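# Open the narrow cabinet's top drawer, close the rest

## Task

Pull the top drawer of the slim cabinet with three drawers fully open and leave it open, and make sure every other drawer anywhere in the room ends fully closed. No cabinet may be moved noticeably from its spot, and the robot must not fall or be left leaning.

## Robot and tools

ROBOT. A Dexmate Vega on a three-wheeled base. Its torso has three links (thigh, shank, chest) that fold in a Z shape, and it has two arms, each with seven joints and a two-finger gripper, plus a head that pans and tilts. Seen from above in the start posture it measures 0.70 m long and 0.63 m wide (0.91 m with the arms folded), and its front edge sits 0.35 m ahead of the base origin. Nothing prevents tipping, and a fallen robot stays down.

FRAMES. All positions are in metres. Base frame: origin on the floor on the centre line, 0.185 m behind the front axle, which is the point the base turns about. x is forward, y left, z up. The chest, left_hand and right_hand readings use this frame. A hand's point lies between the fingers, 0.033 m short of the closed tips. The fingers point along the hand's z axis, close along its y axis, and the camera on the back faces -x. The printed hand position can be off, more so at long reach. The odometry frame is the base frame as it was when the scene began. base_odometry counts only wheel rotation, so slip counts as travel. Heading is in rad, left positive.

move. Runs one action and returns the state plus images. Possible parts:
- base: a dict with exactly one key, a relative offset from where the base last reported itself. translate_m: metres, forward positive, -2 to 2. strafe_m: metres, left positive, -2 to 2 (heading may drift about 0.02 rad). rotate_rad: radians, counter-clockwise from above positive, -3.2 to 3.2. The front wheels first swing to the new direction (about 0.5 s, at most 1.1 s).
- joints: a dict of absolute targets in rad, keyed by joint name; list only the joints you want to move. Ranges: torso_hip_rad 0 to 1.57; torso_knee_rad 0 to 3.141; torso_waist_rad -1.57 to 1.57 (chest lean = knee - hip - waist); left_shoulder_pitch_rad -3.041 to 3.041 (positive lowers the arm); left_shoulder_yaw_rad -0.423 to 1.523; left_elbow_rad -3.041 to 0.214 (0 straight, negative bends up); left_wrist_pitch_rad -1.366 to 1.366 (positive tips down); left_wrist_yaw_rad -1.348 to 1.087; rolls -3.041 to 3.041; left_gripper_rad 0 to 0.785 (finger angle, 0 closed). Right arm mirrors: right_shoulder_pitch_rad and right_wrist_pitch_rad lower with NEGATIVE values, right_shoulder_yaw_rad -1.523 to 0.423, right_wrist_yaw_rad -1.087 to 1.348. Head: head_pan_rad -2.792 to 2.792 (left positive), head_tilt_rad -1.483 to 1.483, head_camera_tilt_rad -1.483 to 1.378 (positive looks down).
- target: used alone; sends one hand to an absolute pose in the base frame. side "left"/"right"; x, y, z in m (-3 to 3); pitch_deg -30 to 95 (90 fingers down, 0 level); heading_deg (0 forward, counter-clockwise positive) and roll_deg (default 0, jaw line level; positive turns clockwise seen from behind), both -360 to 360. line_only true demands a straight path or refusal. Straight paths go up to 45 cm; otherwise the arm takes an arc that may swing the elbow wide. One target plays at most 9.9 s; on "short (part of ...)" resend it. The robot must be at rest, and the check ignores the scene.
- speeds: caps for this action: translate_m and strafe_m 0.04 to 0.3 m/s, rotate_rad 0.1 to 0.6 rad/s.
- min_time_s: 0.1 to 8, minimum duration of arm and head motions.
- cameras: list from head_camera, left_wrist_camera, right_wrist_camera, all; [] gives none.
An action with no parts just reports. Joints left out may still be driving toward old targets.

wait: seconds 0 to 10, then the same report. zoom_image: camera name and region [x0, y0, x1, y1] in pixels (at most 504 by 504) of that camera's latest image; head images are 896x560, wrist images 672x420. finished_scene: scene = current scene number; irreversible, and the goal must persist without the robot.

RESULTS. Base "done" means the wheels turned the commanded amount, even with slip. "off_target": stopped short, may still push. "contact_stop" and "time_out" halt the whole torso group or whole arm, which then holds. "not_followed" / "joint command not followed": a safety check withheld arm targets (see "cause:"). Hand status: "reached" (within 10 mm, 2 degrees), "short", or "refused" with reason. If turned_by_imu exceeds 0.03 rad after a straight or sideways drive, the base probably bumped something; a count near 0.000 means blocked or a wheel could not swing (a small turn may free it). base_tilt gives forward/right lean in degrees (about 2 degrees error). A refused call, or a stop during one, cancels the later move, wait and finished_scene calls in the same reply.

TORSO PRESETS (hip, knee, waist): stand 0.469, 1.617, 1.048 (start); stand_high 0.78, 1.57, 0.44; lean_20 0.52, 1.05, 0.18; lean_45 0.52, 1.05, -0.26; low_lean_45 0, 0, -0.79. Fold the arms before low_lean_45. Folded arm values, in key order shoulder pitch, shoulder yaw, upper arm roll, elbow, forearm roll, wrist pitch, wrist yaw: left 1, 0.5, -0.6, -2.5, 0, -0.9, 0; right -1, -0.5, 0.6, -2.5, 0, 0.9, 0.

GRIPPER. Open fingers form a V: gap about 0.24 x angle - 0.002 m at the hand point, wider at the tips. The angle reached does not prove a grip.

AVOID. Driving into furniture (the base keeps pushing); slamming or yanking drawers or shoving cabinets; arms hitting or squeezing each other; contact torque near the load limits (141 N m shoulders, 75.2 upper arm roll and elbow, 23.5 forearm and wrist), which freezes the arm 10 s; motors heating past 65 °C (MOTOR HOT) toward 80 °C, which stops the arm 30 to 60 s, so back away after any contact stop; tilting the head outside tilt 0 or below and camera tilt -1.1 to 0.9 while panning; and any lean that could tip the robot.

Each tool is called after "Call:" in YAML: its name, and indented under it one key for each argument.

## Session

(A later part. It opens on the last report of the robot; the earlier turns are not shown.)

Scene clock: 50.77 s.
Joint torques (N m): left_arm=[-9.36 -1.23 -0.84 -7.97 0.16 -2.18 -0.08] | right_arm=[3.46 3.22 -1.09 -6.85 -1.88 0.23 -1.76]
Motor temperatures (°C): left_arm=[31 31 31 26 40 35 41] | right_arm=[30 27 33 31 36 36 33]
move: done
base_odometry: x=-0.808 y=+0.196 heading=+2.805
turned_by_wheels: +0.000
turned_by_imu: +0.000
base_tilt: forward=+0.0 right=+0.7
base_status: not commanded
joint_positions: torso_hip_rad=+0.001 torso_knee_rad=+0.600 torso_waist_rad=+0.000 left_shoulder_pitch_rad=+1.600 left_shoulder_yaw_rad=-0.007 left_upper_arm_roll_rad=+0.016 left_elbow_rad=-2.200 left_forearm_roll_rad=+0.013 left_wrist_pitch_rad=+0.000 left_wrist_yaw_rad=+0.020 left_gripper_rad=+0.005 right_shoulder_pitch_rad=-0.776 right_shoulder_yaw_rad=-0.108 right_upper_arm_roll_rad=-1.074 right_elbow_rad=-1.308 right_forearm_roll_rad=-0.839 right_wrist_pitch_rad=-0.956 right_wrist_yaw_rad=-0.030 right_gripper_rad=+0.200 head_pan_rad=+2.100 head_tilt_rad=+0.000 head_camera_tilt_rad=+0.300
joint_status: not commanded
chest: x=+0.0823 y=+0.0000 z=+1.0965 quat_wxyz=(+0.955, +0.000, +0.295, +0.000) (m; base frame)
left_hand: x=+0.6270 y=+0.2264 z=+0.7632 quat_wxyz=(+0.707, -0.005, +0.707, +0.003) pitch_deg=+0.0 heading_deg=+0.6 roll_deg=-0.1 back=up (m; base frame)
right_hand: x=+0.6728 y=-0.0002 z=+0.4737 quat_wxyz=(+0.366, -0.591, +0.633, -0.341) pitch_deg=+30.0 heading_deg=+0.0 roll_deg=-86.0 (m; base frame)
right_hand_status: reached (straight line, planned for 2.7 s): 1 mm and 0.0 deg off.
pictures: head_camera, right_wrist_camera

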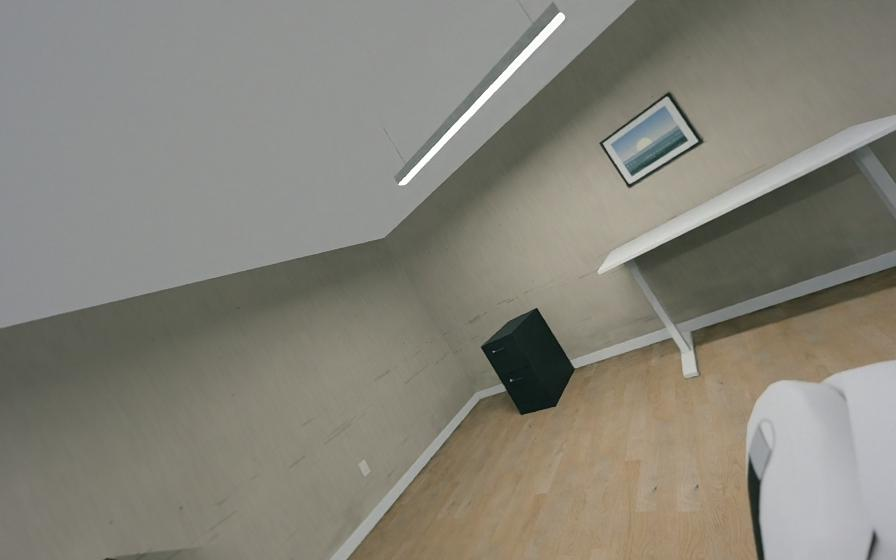

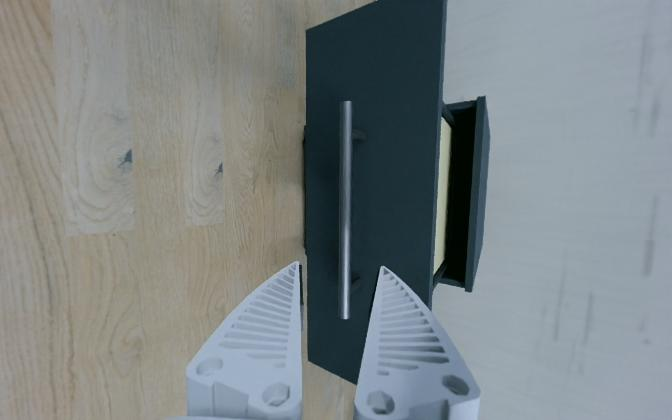

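Call:
zoom_image:
  camera: "head_camera"
  region: [460, 290, 600, 430]

Scaled by 3.600 from the camera's 896x560 image, which has a finer 960x600 frame.

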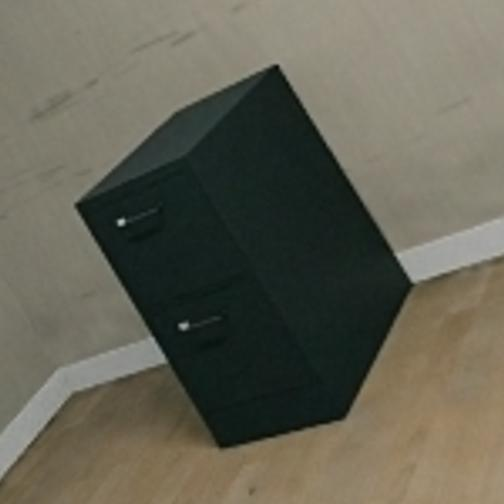

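Call:
finished_scene:
  scene: 2

The scene is finished: the task was done.


## Next scene

The same job, from a new start.

Call:
move:
  joints: {"head_camera_tilt_rad": 0.3}
  cameras: ["head_camera"]

Call:
move:
  joints: {"head_pan_rad": 2.5}
  cameras: ["head_camera"]

Scene clock: 0.87 s.
Joint torques (N m): left_arm=[4.97 -0.13 -1.4 -2.9 -0.06 -2.81 -0.13] | right_arm=[-3.86 -1.15 -0.03 -2.69 -0.07 2.43 -0.05]
Motor temperatures (°C): left_arm=[31 31 31 26 40 35 41] | right_arm=[29 27 32 31 36 36 33]
move: done
base_odometry: x=+0.000 y=+0.000 heading=+0.000
turned_by_wheels: +0.000
turned_by_imu: +0.000
base_tilt: forward=+0.0 right=+0.8
base_status: not commanded
joint_positions: torso_hip_rad=+0.469 torso_knee_rad=+1.617 torso_waist_rad=+1.048 left_shoulder_pitch_rad=+2.199 left_shoulder_yaw_rad=+0.008 left_upper_arm_roll_rad=-0.009 left_elbow_rad=-1.083 left_forearm_roll_rad=+0.016 left_wrist_pitch_rad=-0.484 left_wrist_yaw_rad=+0.004 left_gripper_rad=+0.005 right_shoulder_pitch_rad=-2.209 right_shoulder_yaw_rad=+0.017 right_upper_arm_roll_rad=-0.013 right_elbow_rad=-1.119 right_forearm_roll_rad=-0.015 right_wrist_pitch_rad=+0.484 right_wrist_yaw_rad=-0.019 right_gripper_rad=+0.005 head_pan_rad=+0.000 head_tilt_rad=+0.000 head_camera_tilt_rad=+0.300
joint_status: all done
chest: x=-0.0111 y=+0.0000 z=+1.4155 quat_wxyz=(+0.999, +0.000, +0.050, +0.000) (m; base frame)
left_hand: x=+0.1862 y=+0.2374 z=+0.5952 quat_wxyz=(+0.407, +0.009, +0.913, +0.007) pitch_deg=+41.9 heading_deg=+0.4 roll_deg=+1.6 back=up (m; base frame)
right_hand: x=+0.1977 y=-0.2171 z=+0.6067 quat_wxyz=(+0.419, +0.002, +0.908, +0.001) pitch_deg=+40.4 heading_deg=+0.0 roll_deg=+0.2 back=up (m; base frame)
pictures: head_camera

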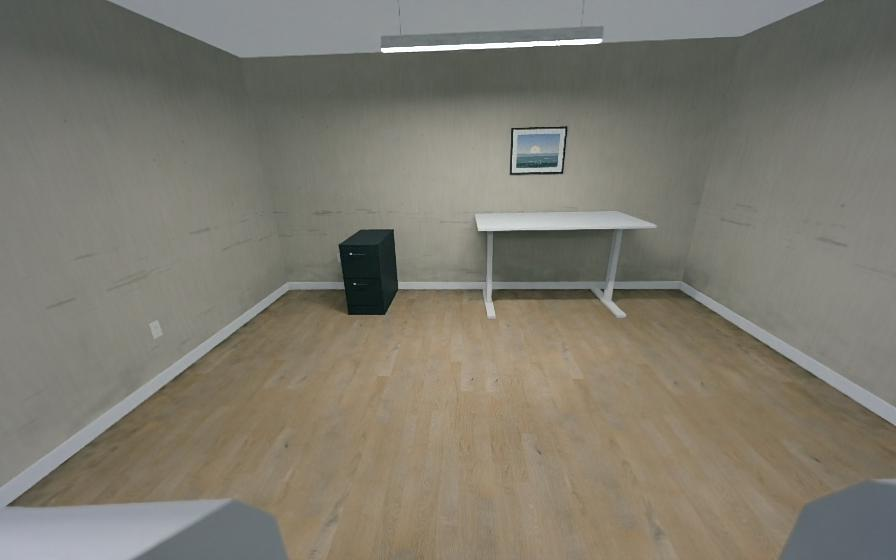

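Scene clock: 3.20 s.
Joint torques (N m): left_arm=[6.32 0.28 -1.7 -3.77 0.04 -1.75 -0.08] | right_arm=[-3.81 -0.4 -0.02 -2.23 0.12 3.15 0.09]
Motor temperatures (°C): left_arm=[31 31 31 26 40 35 41] | right_arm=[29 27 32 31 36 36 33]
move: done
base_odometry: x=+0.000 y=+0.000 heading=+0.000
turned_by_wheels: +0.000
turned_by_imu: +0.000
base_tilt: forward=+0.1 right=+0.8
base_status: not commanded
joint_positions: torso_hip_rad=+0.469 torso_knee_rad=+1.617 torso_waist_rad=+1.048 left_shoulder_pitch_rad=+2.199 left_shoulder_yaw_rad=+0.008 left_upper_arm_roll_rad=-0.009 left_elbow_rad=-1.083 left_forearm_roll_rad=+0.016 left_wrist_pitch_rad=-0.484 left_wrist_yaw_rad=+0.004 left_gripper_rad=+0.005 right_shoulder_pitch_rad=-2.209 right_shoulder_yaw_rad=+0.017 right_upper_arm_roll_rad=-0.013 right_elbow_rad=-1.119 right_forearm_roll_rad=-0.015 right_wrist_pitch_rad=+0.484 right_wrist_yaw_rad=-0.019 right_gripper_rad=+0.005 head_pan_rad=+2.500 head_tilt_rad=+0.000 head_camera_tilt_rad=+0.300
joint_status: all done
chest: x=-0.0111 y=+0.0000 z=+1.4155 quat_wxyz=(+0.999, +0.000, +0.050, +0.000) (m; base frame)
left_hand: x=+0.1862 y=+0.2374 z=+0.5952 quat_wxyz=(+0.407, +0.009, +0.913, +0.007) pitch_deg=+41.9 heading_deg=+0.4 roll_deg=+1.6 back=up (m; base frame)
right_hand: x=+0.1977 y=-0.2171 z=+0.6067 quat_wxyz=(+0.419, +0.002, +0.908, +0.001) pitch_deg=+40.4 heading_deg=+0.0 roll_deg=+0.2 back=up (m; base frame)
pictures: head_camera

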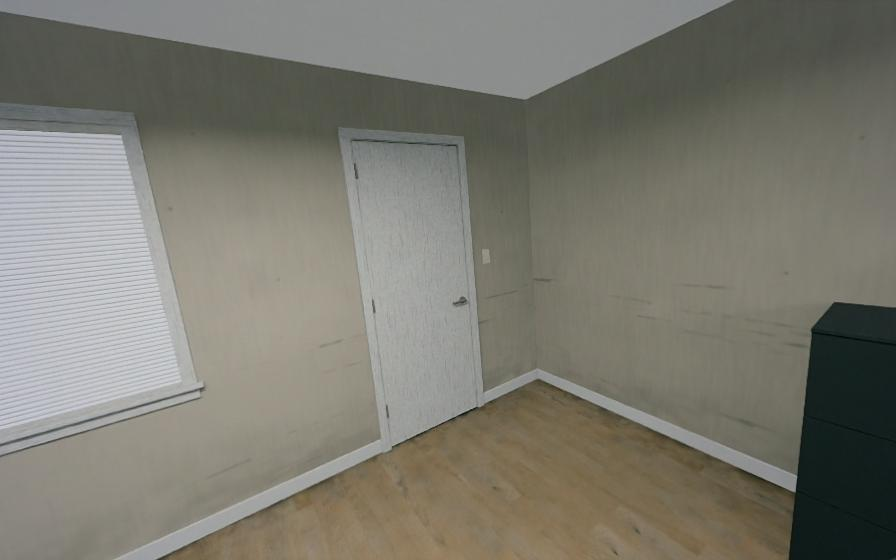

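Call:
move:
  joints: {"head_pan_rad": -1.9}
  cameras: ["head_camera"]

Scene clock: 6.97 s.
Joint torques (N m): left_arm=[2.87 -0.11 -1.39 -1.98 0.08 -1.87 0.07] | right_arm=[-4.44 0.65 0.17 -2.92 0.06 2.02 -0.01]
Motor temperatures (°C): left_arm=[31 31 31 26 40 35 41] | right_arm=[29 27 32 31 36 36 33]
move: done
base_odometry: x=+0.000 y=+0.000 heading=+0.000
turned_by_wheels: +0.000
turned_by_imu: +0.000
base_tilt: forward=+0.0 right=+0.7
base_status: not commanded
joint_positions: torso_hip_rad=+0.469 torso_knee_rad=+1.617 torso_waist_rad=+1.048 left_shoulder_pitch_rad=+2.199 left_shoulder_yaw_rad=+0.008 left_upper_arm_roll_rad=-0.009 left_elbow_rad=-1.083 left_forearm_roll_rad=+0.016 left_wrist_pitch_rad=-0.484 left_wrist_yaw_rad=+0.004 left_gripper_rad=+0.005 right_shoulder_pitch_rad=-2.209 right_shoulder_yaw_rad=+0.017 right_upper_arm_roll_rad=-0.013 right_elbow_rad=-1.119 right_forearm_roll_rad=-0.015 right_wrist_pitch_rad=+0.484 right_wrist_yaw_rad=-0.019 right_gripper_rad=+0.005 head_pan_rad=-1.900 head_tilt_rad=+0.000 head_camera_tilt_rad=+0.300
joint_status: all done
chest: x=-0.0111 y=+0.0000 z=+1.4155 quat_wxyz=(+0.999, +0.000, +0.050, +0.000) (m; base frame)
left_hand: x=+0.1862 y=+0.2374 z=+0.5952 quat_wxyz=(+0.407, +0.009, +0.913, +0.007) pitch_deg=+41.9 heading_deg=+0.4 roll_deg=+1.6 back=up (m; base frame)
right_hand: x=+0.1977 y=-0.2171 z=+0.6067 quat_wxyz=(+0.419, +0.002, +0.908, +0.001) pitch_deg=+40.4 heading_deg=+0.0 roll_deg=+0.2 back=up (m; base frame)
pictures: head_camera

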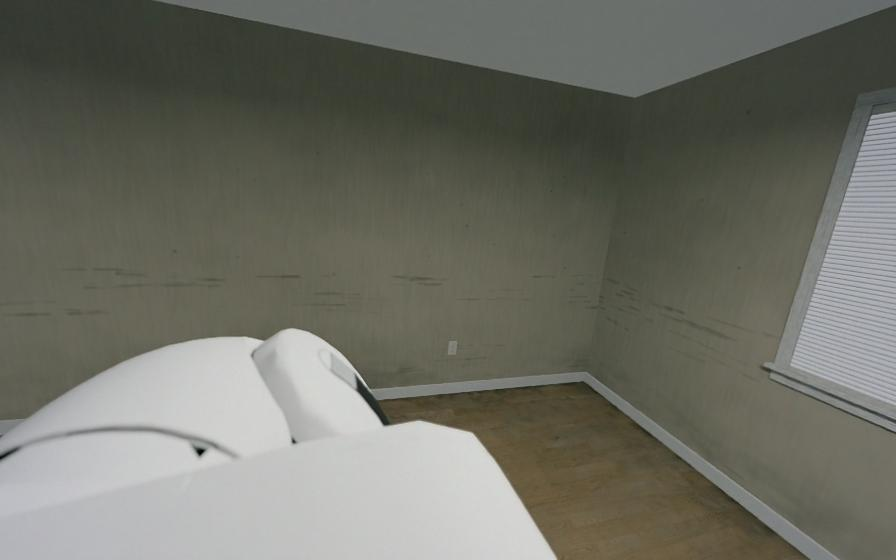

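Call:
move:
  base: {"translate_m": 0.53}
  joints: {"head_pan_rad": 0, "head_camera_tilt_rad": 0.5, "right_shoulder_pitch_rad": -1.6, "right_elbow_rad": -1.6, "right_wrist_pitch_rad": 0, "left_shoulder_pitch_rad": 1.6, "left_elbow_rad": -1.6, "left_wrist_pitch_rad": 0}
  cameras: []

Call:
move:
  base: {"rotate_rad": -1.575}
  cameras: ["head_camera"]

Call:
zoom_image:
  camera: "head_camera"
  region: [350, 180, 550, 380]

Scene clock: 11.53 s.
Joint torques (N m): left_arm=[-20.23 -0.58 -0.93 -8.43 -0.12 -1.1 -0.17] | right_arm=[26.01 -1.74 0.46 -9.73 0.04 3.09 0.05]
Motor temperatures (°C): left_arm=[31 31 31 26 40 35 41] | right_arm=[30 27 32 31 36 36 33]
move: done
base_odometry: x=+0.530 y=+0.000 heading=+0.000
turned_by_wheels: +0.000
turned_by_imu: +0.000
base_tilt: forward=+0.0 right=+0.7
base_status: done
joint_positions: torso_hip_rad=+0.469 torso_knee_rad=+1.617 torso_waist_rad=+1.048 left_shoulder_pitch_rad=+1.604 left_shoulder_yaw_rad=+0.008 left_upper_arm_roll_rad=-0.009 left_elbow_rad=-1.597 left_forearm_roll_rad=+0.016 left_wrist_pitch_rad=-0.003 left_wrist_yaw_rad=+0.004 left_gripper_rad=+0.005 right_shoulder_pitch_rad=-1.604 right_shoulder_yaw_rad=+0.017 right_upper_arm_roll_rad=-0.013 right_elbow_rad=-1.597 right_forearm_roll_rad=-0.015 right_wrist_pitch_rad=+0.003 right_wrist_yaw_rad=-0.019 right_gripper_rad=+0.005 head_pan_rad=+0.000 head_tilt_rad=+0.000 head_camera_tilt_rad=+0.500
joint_status: all done
chest: x=-0.0110 y=+0.0000 z=+1.4155 quat_wxyz=(+0.999, +0.000, +0.050, +0.000) (m; base frame)
left_hand: x=+0.6815 y=+0.2398 z=+0.9810 quat_wxyz=(+0.669, +0.005, +0.743, +0.013) pitch_deg=+6.0 heading_deg=+0.8 roll_deg=+1.5 back=up (m; base frame)
right_hand: x=+0.6813 y=-0.2214 z=+0.9808 quat_wxyz=(+0.669, +0.003, +0.743, -0.002) pitch_deg=+6.0 heading_deg=-0.4 roll_deg=+0.1 back=up (m; base frame)
pictures: none
No camera images: "cameras" was empty.

Scene clock: 15.73 s.
Joint torques (N m): left_arm=[-20.63 -0.26 -0.75 -9.34 0.24 -2.88 0.09] | right_arm=[25.36 -0.01 0.08 -8.96 0.27 3.01 0.07]
Motor temperatures (°C): left_arm=[31 31 31 26 40 35 41] | right_arm=[30 27 32 31 36 36 33]
move: done
base_odometry: x=+0.532 y=+0.001 heading=-1.579
turned_by_wheels: -1.579
turned_by_imu: -1.570
base_tilt: forward=+0.1 right=+0.8
base_status: done
joint_positions: torso_hip_rad=+0.469 torso_knee_rad=+1.617 torso_waist_rad=+1.048 left_shoulder_pitch_rad=+1.600 left_shoulder_yaw_rad=+0.008 left_upper_arm_roll_rad=-0.009 left_elbow_rad=-1.600 left_forearm_roll_rad=+0.016 left_wrist_pitch_rad=+0.000 left_wrist_yaw_rad=+0.004 left_gripper_rad=+0.005 right_shoulder_pitch_rad=-1.600 right_shoulder_yaw_rad=+0.017 right_upper_arm_roll_rad=-0.013 right_elbow_rad=-1.600 right_forearm_roll_rad=-0.015 right_wrist_pitch_rad=+0.000 right_wrist_yaw_rad=-0.019 right_gripper_rad=+0.005 head_pan_rad=+0.000 head_tilt_rad=+0.000 head_camera_tilt_rad=+0.500
joint_status: not commanded
chest: x=-0.0110 y=+0.0000 z=+1.4155 quat_wxyz=(+0.999, +0.000, +0.050, +0.000) (m; base frame)
left_hand: x=+0.6833 y=+0.2399 z=+0.9844 quat_wxyz=(+0.671, +0.005, +0.742, +0.013) pitch_deg=+5.8 heading_deg=+0.8 roll_deg=+1.5 back=up (m; base frame)
right_hand: x=+0.6832 y=-0.2215 z=+0.9843 quat_wxyz=(+0.671, +0.003, +0.742, -0.002) pitch_deg=+5.8 heading_deg=-0.4 roll_deg=+0.1 back=up (m; base frame)
pictures: head_camera

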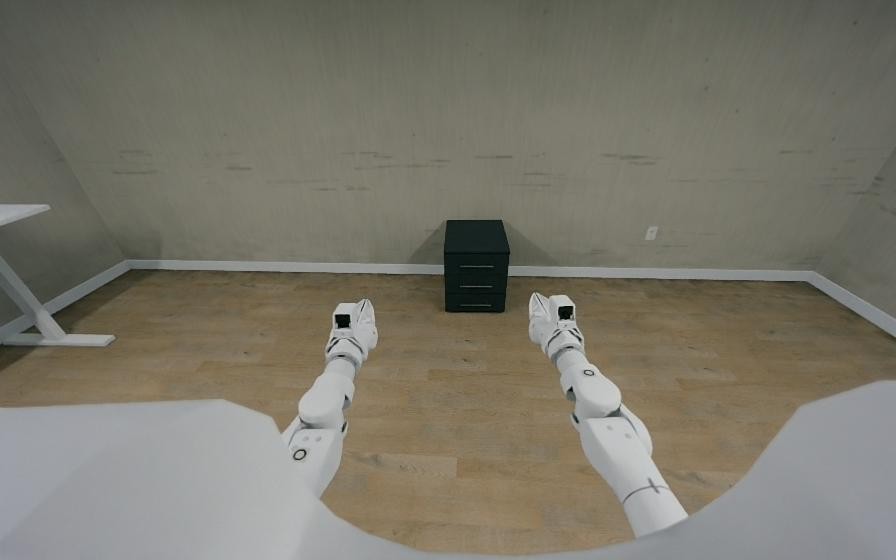

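Scaled by 2.520 from the camera's 896x560 image, which has a finer 960x600 frame.

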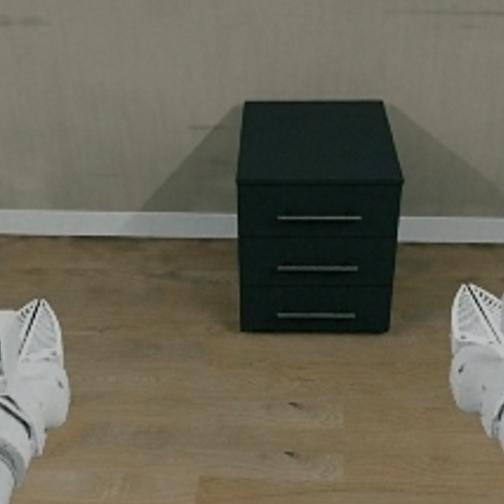

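Call:
move:
  base: {"rotate_rad": -0.147}
  cameras: []

Call:
move:
  base: {"translate_m": 1.144}
  joints: {"torso_hip_rad": 0.0, "torso_knee_rad": 0.6, "torso_waist_rad": 0.0, "head_camera_tilt_rad": 0.0, "right_shoulder_pitch_rad": -0.771, "right_shoulder_yaw_rad": -0.145, "right_upper_arm_roll_rad": -1.047, "right_elbow_rad": -1.301, "right_forearm_roll_rad": -0.818, "right_wrist_pitch_rad": -0.908, "right_wrist_yaw_rad": -0.038, "right_gripper_rad": 0.17, "left_elbow_rad": -2.2}
  cameras: []

Call:
move:
  base: {"rotate_rad": 0.127}
  cameras: ["head_camera", "right_wrist_camera"]

Scene clock: 18.50 s.
Joint torques (N m): left_arm=[-18.87 0.82 -0.64 -8.09 0.03 -2.8 -0.12] | right_arm=[23.85 -1.8 0.47 -8.68 0.19 2.63 -0.15]
Motor temperatures (°C): left_arm=[31 31 31 26 40 35 41] | right_arm=[30 27 32 31 36 36 33]
move: done
base_odometry: x=+0.532 y=+0.001 heading=-1.726
turned_by_wheels: -0.147
turned_by_imu: -0.146
base_tilt: forward=+0.0 right=+0.7
base_status: done
joint_positions: torso_hip_rad=+0.469 torso_knee_rad=+1.617 torso_waist_rad=+1.048 left_shoulder_pitch_rad=+1.600 left_shoulder_yaw_rad=+0.008 left_upper_arm_roll_rad=-0.009 left_elbow_rad=-1.600 left_forearm_roll_rad=+0.016 left_wrist_pitch_rad=+0.000 left_wrist_yaw_rad=+0.004 left_gripper_rad=+0.005 right_shoulder_pitch_rad=-1.600 right_shoulder_yaw_rad=+0.017 right_upper_arm_roll_rad=-0.013 right_elbow_rad=-1.600 right_forearm_roll_rad=-0.015 right_wrist_pitch_rad=+0.000 right_wrist_yaw_rad=-0.019 right_gripper_rad=+0.005 head_pan_rad=+0.000 head_tilt_rad=+0.000 head_camera_tilt_rad=+0.500
joint_status: not commanded
chest: x=-0.0110 y=+0.0000 z=+1.4155 quat_wxyz=(+0.999, +0.000, +0.050, +0.000) (m; base frame)
left_hand: x=+0.6833 y=+0.2399 z=+0.9844 quat_wxyz=(+0.671, +0.005, +0.742, +0.013) pitch_deg=+5.8 heading_deg=+0.8 roll_deg=+1.5 back=up (m; base frame)
right_hand: x=+0.6832 y=-0.2215 z=+0.9843 quat_wxyz=(+0.671, +0.003, +0.742, -0.002) pitch_deg=+5.8 heading_deg=-0.4 roll_deg=+0.1 back=up (m; base frame)
pictures: none
No camera images: "cameras" was empty.

Scene clock: 24.03 s.
Joint torques (N m): left_arm=[-9.7 0.31 -1.59 -8.96 -0.01 -2.16 -0.17] | right_arm=[24.17 1.51 -1 -3.75 -1.8 -0.67 -2.55]
Motor temperatures (°C): left_arm=[31 31 31 26 40 35 41] | right_arm=[30 27 32 31 36 36 33]
move: done
base_odometry: x=+0.356 y=-1.129 heading=-1.727
turned_by_wheels: -0.001
turned_by_imu: -0.002
base_tilt: forward=+0.1 right=+0.7
base_status: done
joint_positions: torso_hip_rad=+0.001 torso_knee_rad=+0.600 torso_waist_rad=+0.000 left_shoulder_pitch_rad=+1.600 left_shoulder_yaw_rad=+0.008 left_upper_arm_roll_rad=-0.009 left_elbow_rad=-2.200 left_forearm_roll_rad=+0.016 left_wrist_pitch_rad=+0.000 left_wrist_yaw_rad=+0.004 left_gripper_rad=+0.005 right_shoulder_pitch_rad=-0.772 right_shoulder_yaw_rad=-0.145 right_upper_arm_roll_rad=-1.046 right_elbow_rad=-1.301 right_forearm_roll_rad=-0.817 right_wrist_pitch_rad=-0.907 right_wrist_yaw_rad=-0.038 right_gripper_rad=+0.170 head_pan_rad=+0.000 head_tilt_rad=+0.000 head_camera_tilt_rad=+0.000
joint_status: all done
chest: x=+0.0824 y=+0.0000 z=+1.0965 quat_wxyz=(+0.955, +0.000, +0.295, +0.000) (m; base frame)
left_hand: x=+0.6271 y=+0.2358 z=+0.7631 quat_wxyz=(+0.707, +0.007, +0.707, +0.012) pitch_deg=+0.0 heading_deg=+0.4 roll_deg=+1.6 back=up (m; base frame)
right_hand: x=+0.6824 y=-0.0206 z=+0.4659 quat_wxyz=(+0.365, -0.590, +0.634, -0.340) pitch_deg=+30.1 heading_deg=-0.1 roll_deg=-85.9 (m; base frame)
pictures: none
No camera images: "cameras" was empty.

Scene clock: 25.53 s.
Joint torques (N m): left_arm=[-7.21 0.53 -0.84 -8.25 0.13 -2.66 0.01] | right_arm=[25.7 1.65 -0.79 -3.48 -1.88 0.15 -2.62]
Motor temperatures (°C): left_arm=[31 31 31 26 40 35 41] | right_arm=[30 27 32 31 36 36 33]
move: done
base_odometry: x=+0.355 y=-1.129 heading=-1.600
turned_by_wheels: +0.127
turned_by_imu: +0.125
base_tilt: forward=+0.1 right=+0.8
base_status: done
joint_positions: torso_hip_rad=+0.001 torso_knee_rad=+0.600 torso_waist_rad=+0.000 left_shoulder_pitch_rad=+1.600 left_shoulder_yaw_rad=+0.008 left_upper_arm_roll_rad=-0.009 left_elbow_rad=-2.200 left_forearm_roll_rad=+0.016 left_wrist_pitch_rad=+0.000 left_wrist_yaw_rad=+0.004 left_gripper_rad=+0.005 right_shoulder_pitch_rad=-0.771 right_shoulder_yaw_rad=-0.145 right_upper_arm_roll_rad=-1.047 right_elbow_rad=-1.301 right_forearm_roll_rad=-0.818 right_wrist_pitch_rad=-0.908 right_wrist_yaw_rad=-0.038 right_gripper_rad=+0.170 head_pan_rad=+0.000 head_tilt_rad=+0.000 head_camera_tilt_rad=+0.000
joint_status: not commanded
chest: x=+0.0823 y=+0.0000 z=+1.0965 quat_wxyz=(+0.955, +0.000, +0.295, +0.000) (m; base frame)
left_hand: x=+0.6271 y=+0.2358 z=+0.7631 quat_wxyz=(+0.707, +0.007, +0.707, +0.012) pitch_deg=+0.0 heading_deg=+0.4 roll_deg=+1.6 back=up (m; base frame)
right_hand: x=+0.6827 y=-0.0207 z=+0.4661 quat_wxyz=(+0.365, -0.590, +0.634, -0.341) pitch_deg=+30.1 heading_deg=-0.1 roll_deg=-86.0 (m; base frame)
pictures: head_camera, right_wrist_camera

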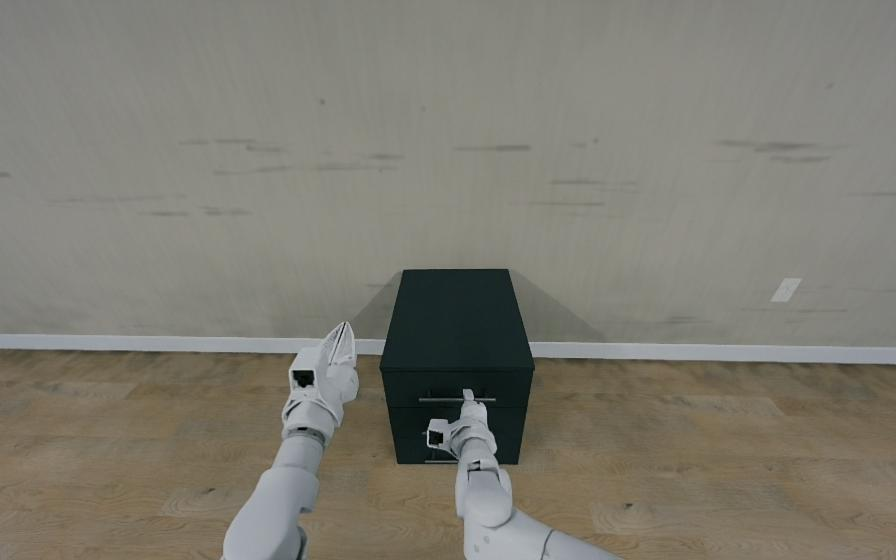

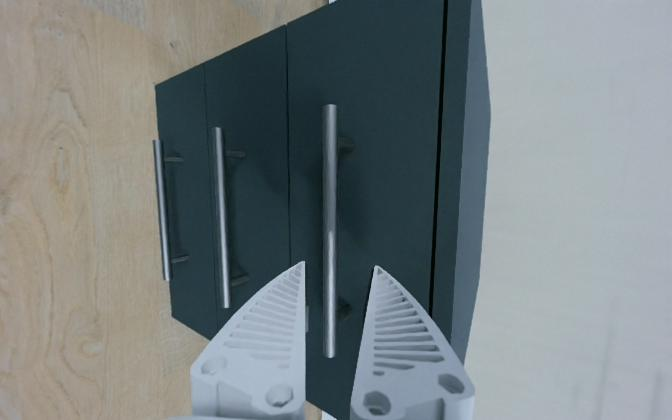

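Call:
move:
  target: {"side": "right", "x": 0.73, "y": -0.02, "z": 0.4265, "pitch_deg": 30, "heading_deg": 0, "roll_deg": -86, "line_only": true}
  cameras: ["right_wrist_camera"]

Scene clock: 29.17 s.
Joint torques (N m): left_arm=[-9.41 0.27 -1.06 -8.71 0.19 -2.11 0.1] | right_arm=[35.86 2.66 9.5 -1.39 -0.43 0.62 -1.05]
Motor temperatures (°C): left_arm=[31 31 31 26 40 35 41] | right_arm=[30 27 32 31 36 36 33]
move: done
base_odometry: x=+0.355 y=-1.129 heading=-1.600
turned_by_wheels: +0.000
turned_by_imu: +0.000
base_tilt: forward=+0.1 right=+0.7
base_status: not commanded
joint_positions: torso_hip_rad=+0.001 torso_knee_rad=+0.600 torso_waist_rad=+0.000 left_shoulder_pitch_rad=+1.600 left_shoulder_yaw_rad=+0.008 left_upper_arm_roll_rad=-0.009 left_elbow_rad=-2.200 left_forearm_roll_rad=+0.016 left_wrist_pitch_rad=+0.000 left_wrist_yaw_rad=+0.004 left_gripper_rad=+0.005 right_shoulder_pitch_rad=-0.616 right_shoulder_yaw_rad=+0.052 right_upper_arm_roll_rad=-0.984 right_elbow_rad=-0.772 right_forearm_roll_rad=-0.694 right_wrist_pitch_rad=-0.651 right_wrist_yaw_rad=-0.231 right_gripper_rad=+0.170 head_pan_rad=+0.000 head_tilt_rad=+0.000 head_camera_tilt_rad=+0.000
joint_status: not commanded
chest: x=+0.0822 y=+0.0000 z=+1.0966 quat_wxyz=(+0.955, +0.000, +0.295, +0.000) (m; base frame)
left_hand: x=+0.6270 y=+0.2358 z=+0.7633 quat_wxyz=(+0.707, +0.007, +0.707, +0.012) pitch_deg=+0.0 heading_deg=+0.4 roll_deg=+1.6 back=up (m; base frame)
right_hand: x=+0.7293 y=-0.0197 z=+0.4266 quat_wxyz=(+0.366, -0.591, +0.633, -0.341) pitch_deg=+30.0 heading_deg=+0.0 roll_deg=-86.0 (m; base frame)
right_hand_status: reached (straight line, planned for 2.0 s): 1 mm and 0.0 deg off.
pictures: right_wrist_camera

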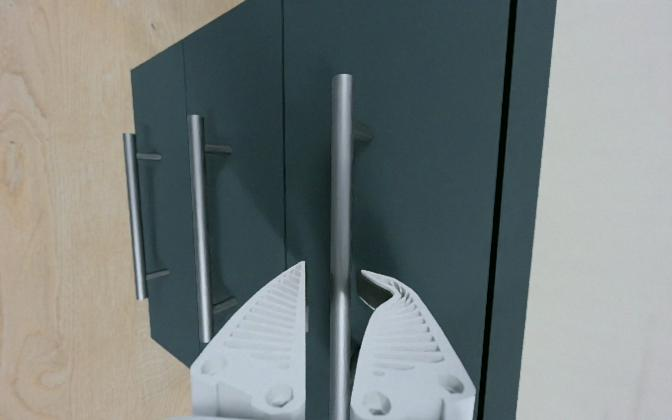

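Call:
move:
  joints: {"right_gripper_rad": 0.0}
  cameras: ["right_wrist_camera"]

Call:
move:
  base: {"translate_m": -0.34}
  speeds: {"translate_m": 0.1}
  cameras: ["head_camera", "right_wrist_camera"]

Scene clock: 30.17 s.
Joint torques (N m): left_arm=[-8.54 -0.8 -0.39 -7.96 0.13 -2.43 -0.15] | right_arm=[27.5 5.92 6.9 -3.03 -0.33 0.83 -1.42]
Motor temperatures (°C): left_arm=[31 31 31 26 40 35 41] | right_arm=[30 27 32 31 36 36 33]
move: done
base_odometry: x=+0.355 y=-1.129 heading=-1.600
turned_by_wheels: +0.000
turned_by_imu: +0.000
base_tilt: forward=+0.1 right=+0.7
base_status: not commanded
joint_positions: torso_hip_rad=+0.001 torso_knee_rad=+0.600 torso_waist_rad=+0.000 left_shoulder_pitch_rad=+1.600 left_shoulder_yaw_rad=+0.008 left_upper_arm_roll_rad=-0.009 left_elbow_rad=-2.200 left_forearm_roll_rad=+0.016 left_wrist_pitch_rad=+0.000 left_wrist_yaw_rad=+0.004 left_gripper_rad=+0.005 right_shoulder_pitch_rad=-0.615 right_shoulder_yaw_rad=+0.054 right_upper_arm_roll_rad=-0.983 right_elbow_rad=-0.768 right_forearm_roll_rad=-0.694 right_wrist_pitch_rad=-0.649 right_wrist_yaw_rad=-0.232 right_gripper_rad=+0.000 head_pan_rad=+0.000 head_tilt_rad=+0.000 head_camera_tilt_rad=+0.000
joint_status: all done
chest: x=+0.0822 y=+0.0000 z=+1.0966 quat_wxyz=(+0.955, +0.000, +0.295, +0.000) (m; base frame)
left_hand: x=+0.6270 y=+0.2358 z=+0.7633 quat_wxyz=(+0.707, +0.007, +0.707, +0.012) pitch_deg=+0.0 heading_deg=+0.4 roll_deg=+1.6 back=up (m; base frame)
right_hand: x=+0.7297 y=-0.0199 z=+0.4265 quat_wxyz=(+0.366, -0.591, +0.633, -0.341) pitch_deg=+30.0 heading_deg=+0.0 roll_deg=-86.0 (m; base frame)
pictures: right_wrist_camera

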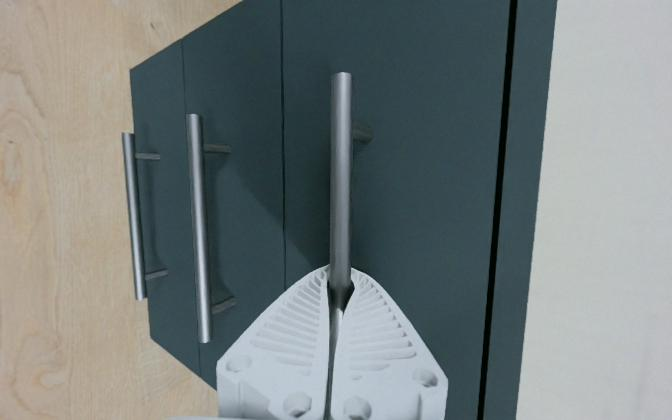

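Scene clock: 34.80 s.
Joint torques (N m): left_arm=[-8.34 -0.61 -0.76 -8.43 -0.14 -2.52 -0.28] | right_arm=[20.9 -3.09 5.24 -0.11 -0.02 -4.28 -0.51]
Motor temperatures (°C): left_arm=[31 31 31 26 40 35 41] | right_arm=[30 27 32 31 36 36 33]
move: done
base_odometry: x=+0.364 y=-0.789 heading=-1.598
turned_by_wheels: +0.001
turned_by_imu: +0.002
base_tilt: forward=+0.1 right=+0.7
base_status: done
joint_positions: torso_hip_rad=+0.001 torso_knee_rad=+0.600 torso_waist_rad=+0.000 left_shoulder_pitch_rad=+1.600 left_shoulder_yaw_rad=+0.008 left_upper_arm_roll_rad=-0.009 left_elbow_rad=-2.200 left_forearm_roll_rad=+0.016 left_wrist_pitch_rad=+0.000 left_wrist_yaw_rad=+0.004 left_gripper_rad=+0.005 right_shoulder_pitch_rad=-0.615 right_shoulder_yaw_rad=+0.054 right_upper_arm_roll_rad=-0.983 right_elbow_rad=-0.768 right_forearm_roll_rad=-0.694 right_wrist_pitch_rad=-0.648 right_wrist_yaw_rad=-0.232 right_gripper_rad=+0.000 head_pan_rad=+0.000 head_tilt_rad=+0.000 head_camera_tilt_rad=+0.000
joint_status: not commanded
chest: x=+0.0823 y=+0.0000 z=+1.0966 quat_wxyz=(+0.955, +0.000, +0.295, +0.000) (m; base frame)
left_hand: x=+0.6270 y=+0.2358 z=+0.7632 quat_wxyz=(+0.707, +0.007, +0.707, +0.012) pitch_deg=+0.0 heading_deg=+0.4 roll_deg=+1.6 back=up (m; base frame)
right_hand: x=+0.7299 y=-0.0191 z=+0.4268 quat_wxyz=(+0.366, -0.591, +0.633, -0.341) pitch_deg=+30.0 heading_deg=+0.1 roll_deg=-85.9 (m; base frame)
pictures: head_camera, right_wrist_camera

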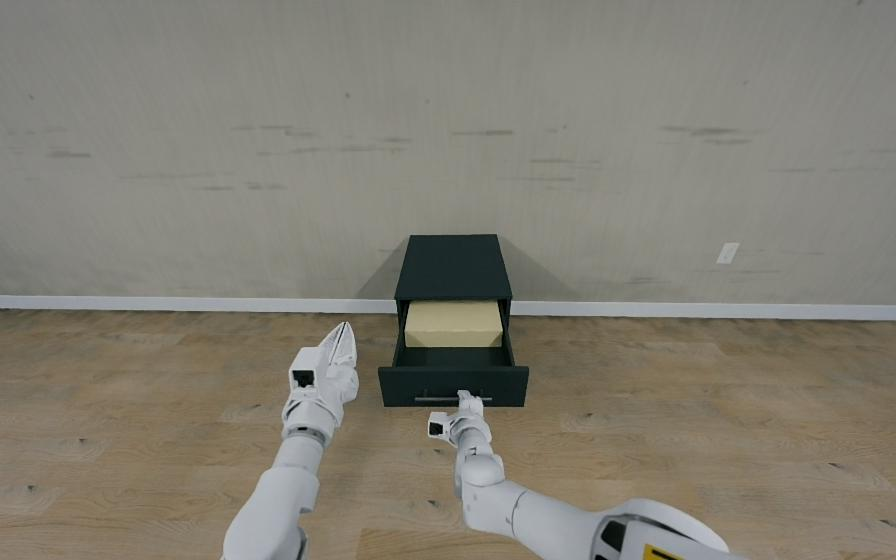

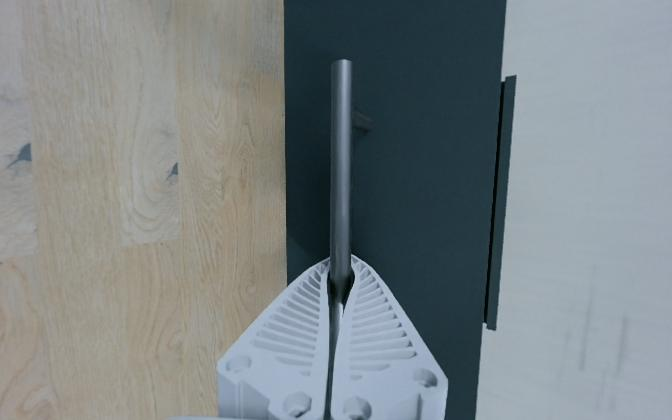

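Call:
move:
  base: {"translate_m": -0.037}
  speeds: {"translate_m": 0.05}
  cameras: ["right_wrist_camera"]

Call:
move:
  base: {"translate_m": -0.014}
  speeds: {"translate_m": 0.04}
  cameras: ["head_camera", "right_wrist_camera"]

Scene clock: 36.60 s.
Joint torques (N m): left_arm=[-8.66 -1.68 -0.9 -9.13 0.12 -2.88 -0.05] | right_arm=[19.04 -0.76 5.08 -0.73 0.45 -3.66 0.19]
Motor temperatures (°C): left_arm=[31 31 31 26 40 35 41] | right_arm=[30 27 32 31 36 36 33]
move: done
base_odometry: x=+0.365 y=-0.752 heading=-1.597
turned_by_wheels: +0.001
turned_by_imu: +0.001
base_tilt: forward=+0.1 right=+0.7
base_status: done
joint_positions: torso_hip_rad=+0.001 torso_knee_rad=+0.600 torso_waist_rad=+0.000 left_shoulder_pitch_rad=+1.600 left_shoulder_yaw_rad=+0.008 left_upper_arm_roll_rad=-0.009 left_elbow_rad=-2.200 left_forearm_roll_rad=+0.016 left_wrist_pitch_rad=+0.000 left_wrist_yaw_rad=+0.004 left_gripper_rad=+0.005 right_shoulder_pitch_rad=-0.615 right_shoulder_yaw_rad=+0.054 right_upper_arm_roll_rad=-0.983 right_elbow_rad=-0.768 right_forearm_roll_rad=-0.694 right_wrist_pitch_rad=-0.648 right_wrist_yaw_rad=-0.232 right_gripper_rad=+0.000 head_pan_rad=+0.000 head_tilt_rad=+0.000 head_camera_tilt_rad=+0.000
joint_status: not commanded
chest: x=+0.0822 y=+0.0000 z=+1.0966 quat_wxyz=(+0.955, +0.000, +0.295, +0.000) (m; base frame)
left_hand: x=+0.6270 y=+0.2358 z=+0.7632 quat_wxyz=(+0.707, +0.007, +0.707, +0.012) pitch_deg=+0.0 heading_deg=+0.4 roll_deg=+1.6 back=up (m; base frame)
right_hand: x=+0.7300 y=-0.0192 z=+0.4269 quat_wxyz=(+0.366, -0.591, +0.633, -0.341) pitch_deg=+30.0 heading_deg=+0.1 roll_deg=-85.9 (m; base frame)
pictures: right_wrist_camera

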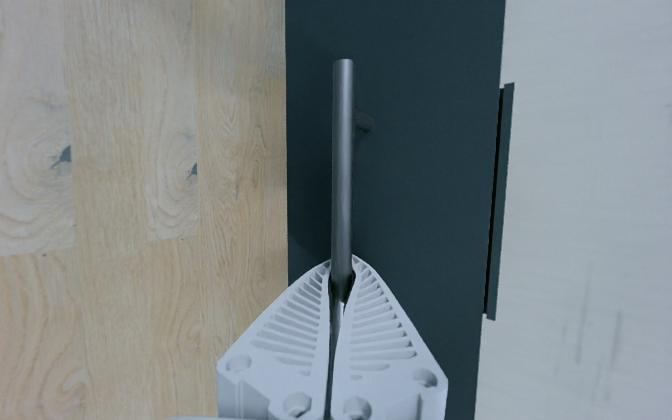

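Scene clock: 37.70 s.
Joint torques (N m): left_arm=[-8.13 -0.8 -1.51 -9.73 -0.09 -2.82 -0.09] | right_arm=[13.98 -0.45 5.46 -1.41 1.75 -1.11 3.51]
Motor temperatures (°C): left_arm=[31 31 31 26 40 35 41] | right_arm=[30 27 32 31 36 36 33]
move: done
base_odometry: x=+0.365 y=-0.738 heading=-1.596
turned_by_wheels: +0.001
turned_by_imu: +0.001
base_tilt: forward=+0.1 right=+0.7
base_status: done
joint_positions: torso_hip_rad=+0.001 torso_knee_rad=+0.600 torso_waist_rad=+0.000 left_shoulder_pitch_rad=+1.600 left_shoulder_yaw_rad=+0.008 left_upper_arm_roll_rad=-0.009 left_elbow_rad=-2.200 left_forearm_roll_rad=+0.016 left_wrist_pitch_rad=+0.000 left_wrist_yaw_rad=+0.004 left_gripper_rad=+0.005 right_shoulder_pitch_rad=-0.614 right_shoulder_yaw_rad=+0.054 right_upper_arm_roll_rad=-0.983 right_elbow_rad=-0.768 right_forearm_roll_rad=-0.694 right_wrist_pitch_rad=-0.648 right_wrist_yaw_rad=-0.233 right_gripper_rad=+0.000 head_pan_rad=+0.000 head_tilt_rad=+0.000 head_camera_tilt_rad=+0.000
joint_status: not commanded
chest: x=+0.0822 y=+0.0000 z=+1.0966 quat_wxyz=(+0.955, +0.000, +0.295, +0.000) (m; base frame)
left_hand: x=+0.6270 y=+0.2358 z=+0.7633 quat_wxyz=(+0.707, +0.007, +0.707, +0.012) pitch_deg=+0.0 heading_deg=+0.4 roll_deg=+1.6 back=up (m; base frame)
right_hand: x=+0.7304 y=-0.0194 z=+0.4275 quat_wxyz=(+0.367, -0.591, +0.633, -0.341) pitch_deg=+29.9 heading_deg=+0.1 roll_deg=-86.0 (m; base frame)
pictures: head_camera, right_wrist_camera

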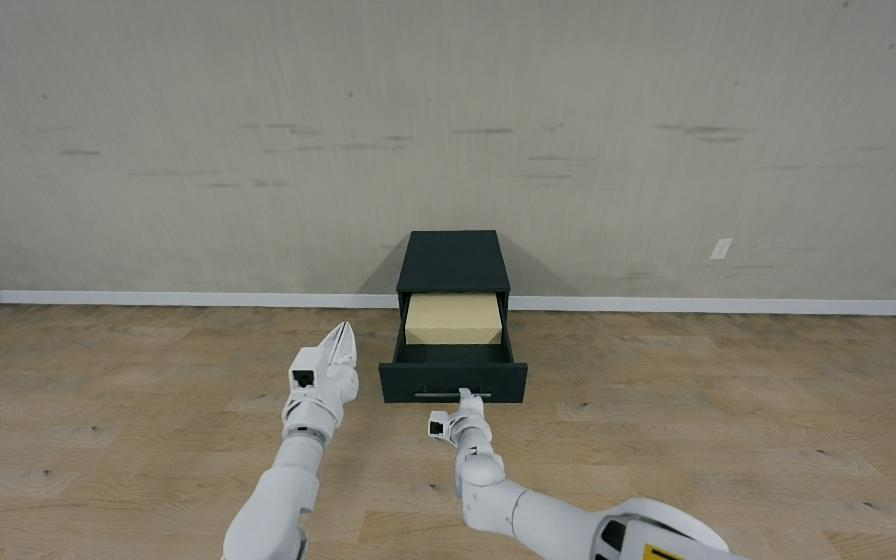

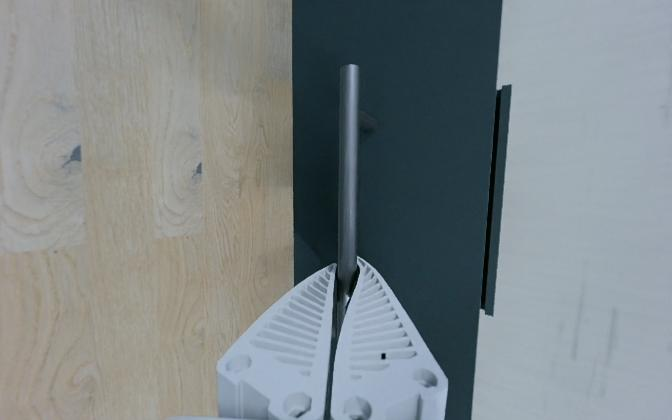

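Call:
move:
  joints: {"right_gripper_rad": 0.2, "head_pan_rad": 2.7, "head_camera_tilt_rad": 0.75}
  cameras: ["right_wrist_camera"]

Call:
move:
  target: {"side": "right", "x": 0.665, "y": -0.02, "z": 0.471, "pitch_deg": 30, "heading_deg": 0, "roll_deg": -86, "line_only": true}
  cameras: ["head_camera", "right_wrist_camera"]

Scene clock: 40.73 s.
Joint torques (N m): left_arm=[-7.87 -0.36 -0.6 -9.53 0.07 -3.17 -0.16] | right_arm=[12.55 3.1 5.09 -4.4 -1.25 0.06 -2.72]
Motor temperatures (°C): left_arm=[31 31 31 26 40 35 41] | right_arm=[30 27 32 31 36 36 33]
move: done
base_odometry: x=+0.365 y=-0.738 heading=-1.596
turned_by_wheels: +0.000
turned_by_imu: +0.000
base_tilt: forward=+0.1 right=+0.7
base_status: not commanded
joint_positions: torso_hip_rad=+0.001 torso_knee_rad=+0.600 torso_waist_rad=+0.000 left_shoulder_pitch_rad=+1.600 left_shoulder_yaw_rad=+0.008 left_upper_arm_roll_rad=-0.009 left_elbow_rad=-2.200 left_forearm_roll_rad=+0.016 left_wrist_pitch_rad=+0.000 left_wrist_yaw_rad=+0.004 left_gripper_rad=+0.005 right_shoulder_pitch_rad=-0.614 right_shoulder_yaw_rad=+0.054 right_upper_arm_roll_rad=-0.983 right_elbow_rad=-0.768 right_forearm_roll_rad=-0.693 right_wrist_pitch_rad=-0.649 right_wrist_yaw_rad=-0.232 right_gripper_rad=+0.200 head_pan_rad=+2.700 head_tilt_rad=+0.000 head_camera_tilt_rad=+0.750
joint_status: all done
chest: x=+0.0823 y=+0.0000 z=+1.0965 quat_wxyz=(+0.955, +0.000, +0.295, +0.000) (m; base frame)
left_hand: x=+0.6270 y=+0.2358 z=+0.7632 quat_wxyz=(+0.707, +0.007, +0.707, +0.012) pitch_deg=+0.0 heading_deg=+0.4 roll_deg=+1.6 back=up (m; base frame)
right_hand: x=+0.7299 y=-0.0198 z=+0.4266 quat_wxyz=(+0.366, -0.591, +0.633, -0.341) pitch_deg=+30.0 heading_deg=+0.0 roll_deg=-86.0 (m; base frame)
pictures: right_wrist_camera

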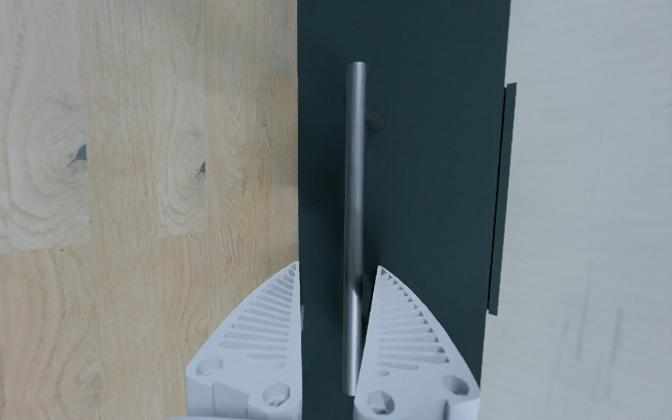

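Scene clock: 44.27 s.
Joint torques (N m): left_arm=[-7.95 0.34 -1.21 -8.61 -0.08 -2.08 -0.15] | right_arm=[3.65 2.35 -0.52 -8.43 -1.93 -0.2 -1.9]
Motor temperatures (°C): left_arm=[31 31 31 26 40 35 41] | right_arm=[30 27 32 31 36 36 33]
move: done
base_odometry: x=+0.365 y=-0.738 heading=-1.596
turned_by_wheels: +0.000
turned_by_imu: +0.000
base_tilt: forward=+0.1 right=+0.8
base_status: not commanded
joint_positions: torso_hip_rad=+0.001 torso_knee_rad=+0.600 torso_waist_rad=+0.000 left_shoulder_pitch_rad=+1.600 left_shoulder_yaw_rad=+0.008 left_upper_arm_roll_rad=-0.009 left_elbow_rad=-2.200 left_forearm_roll_rad=+0.016 left_wrist_pitch_rad=+0.000 left_wrist_yaw_rad=+0.004 left_gripper_rad=+0.005 right_shoulder_pitch_rad=-0.807 right_shoulder_yaw_rad=-0.174 right_upper_arm_roll_rad=-1.064 right_elbow_rad=-1.378 right_forearm_roll_rad=-0.841 right_wrist_pitch_rad=-0.949 right_wrist_yaw_rad=-0.024 right_gripper_rad=+0.200 head_pan_rad=+2.700 head_tilt_rad=+0.000 head_camera_tilt_rad=+0.750
joint_status: not commanded
chest: x=+0.0823 y=+0.0000 z=+1.0965 quat_wxyz=(+0.955, +0.000, +0.295, +0.000) (m; base frame)
left_hand: x=+0.6270 y=+0.2358 z=+0.7632 quat_wxyz=(+0.707, +0.007, +0.707, +0.012) pitch_deg=+0.0 heading_deg=+0.4 roll_deg=+1.6 back=up (m; base frame)
right_hand: x=+0.6658 y=-0.0201 z=+0.4707 quat_wxyz=(+0.366, -0.591, +0.633, -0.341) pitch_deg=+30.0 heading_deg=+0.0 roll_deg=-86.0 (m; base frame)
right_hand_status: reached (straight line, planned for 2.3 s): 1 mm and 0.0 deg off.
pictures: head_camera, right_wrist_camera

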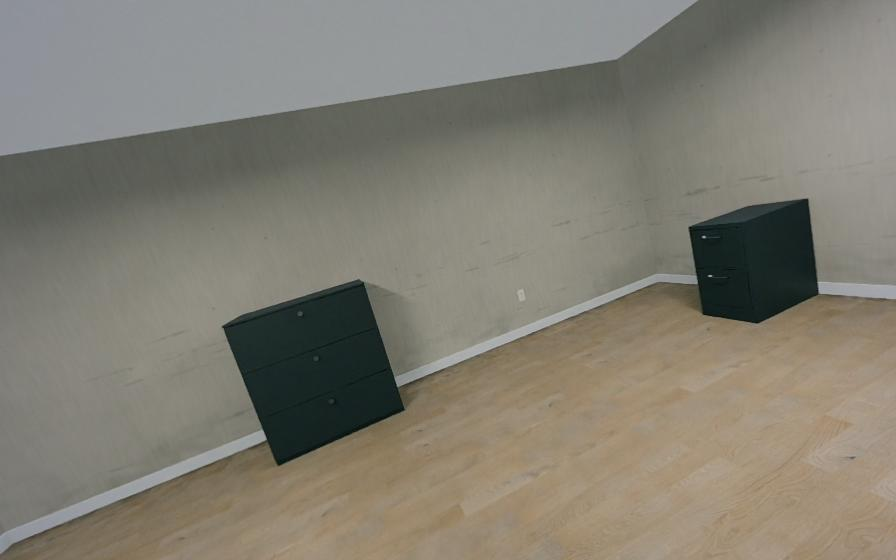

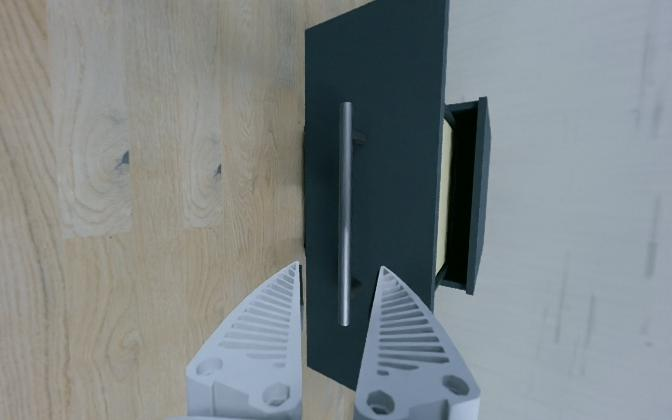

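Call:
finished_scene:
  scene: 3

The scene is finished: the task was done.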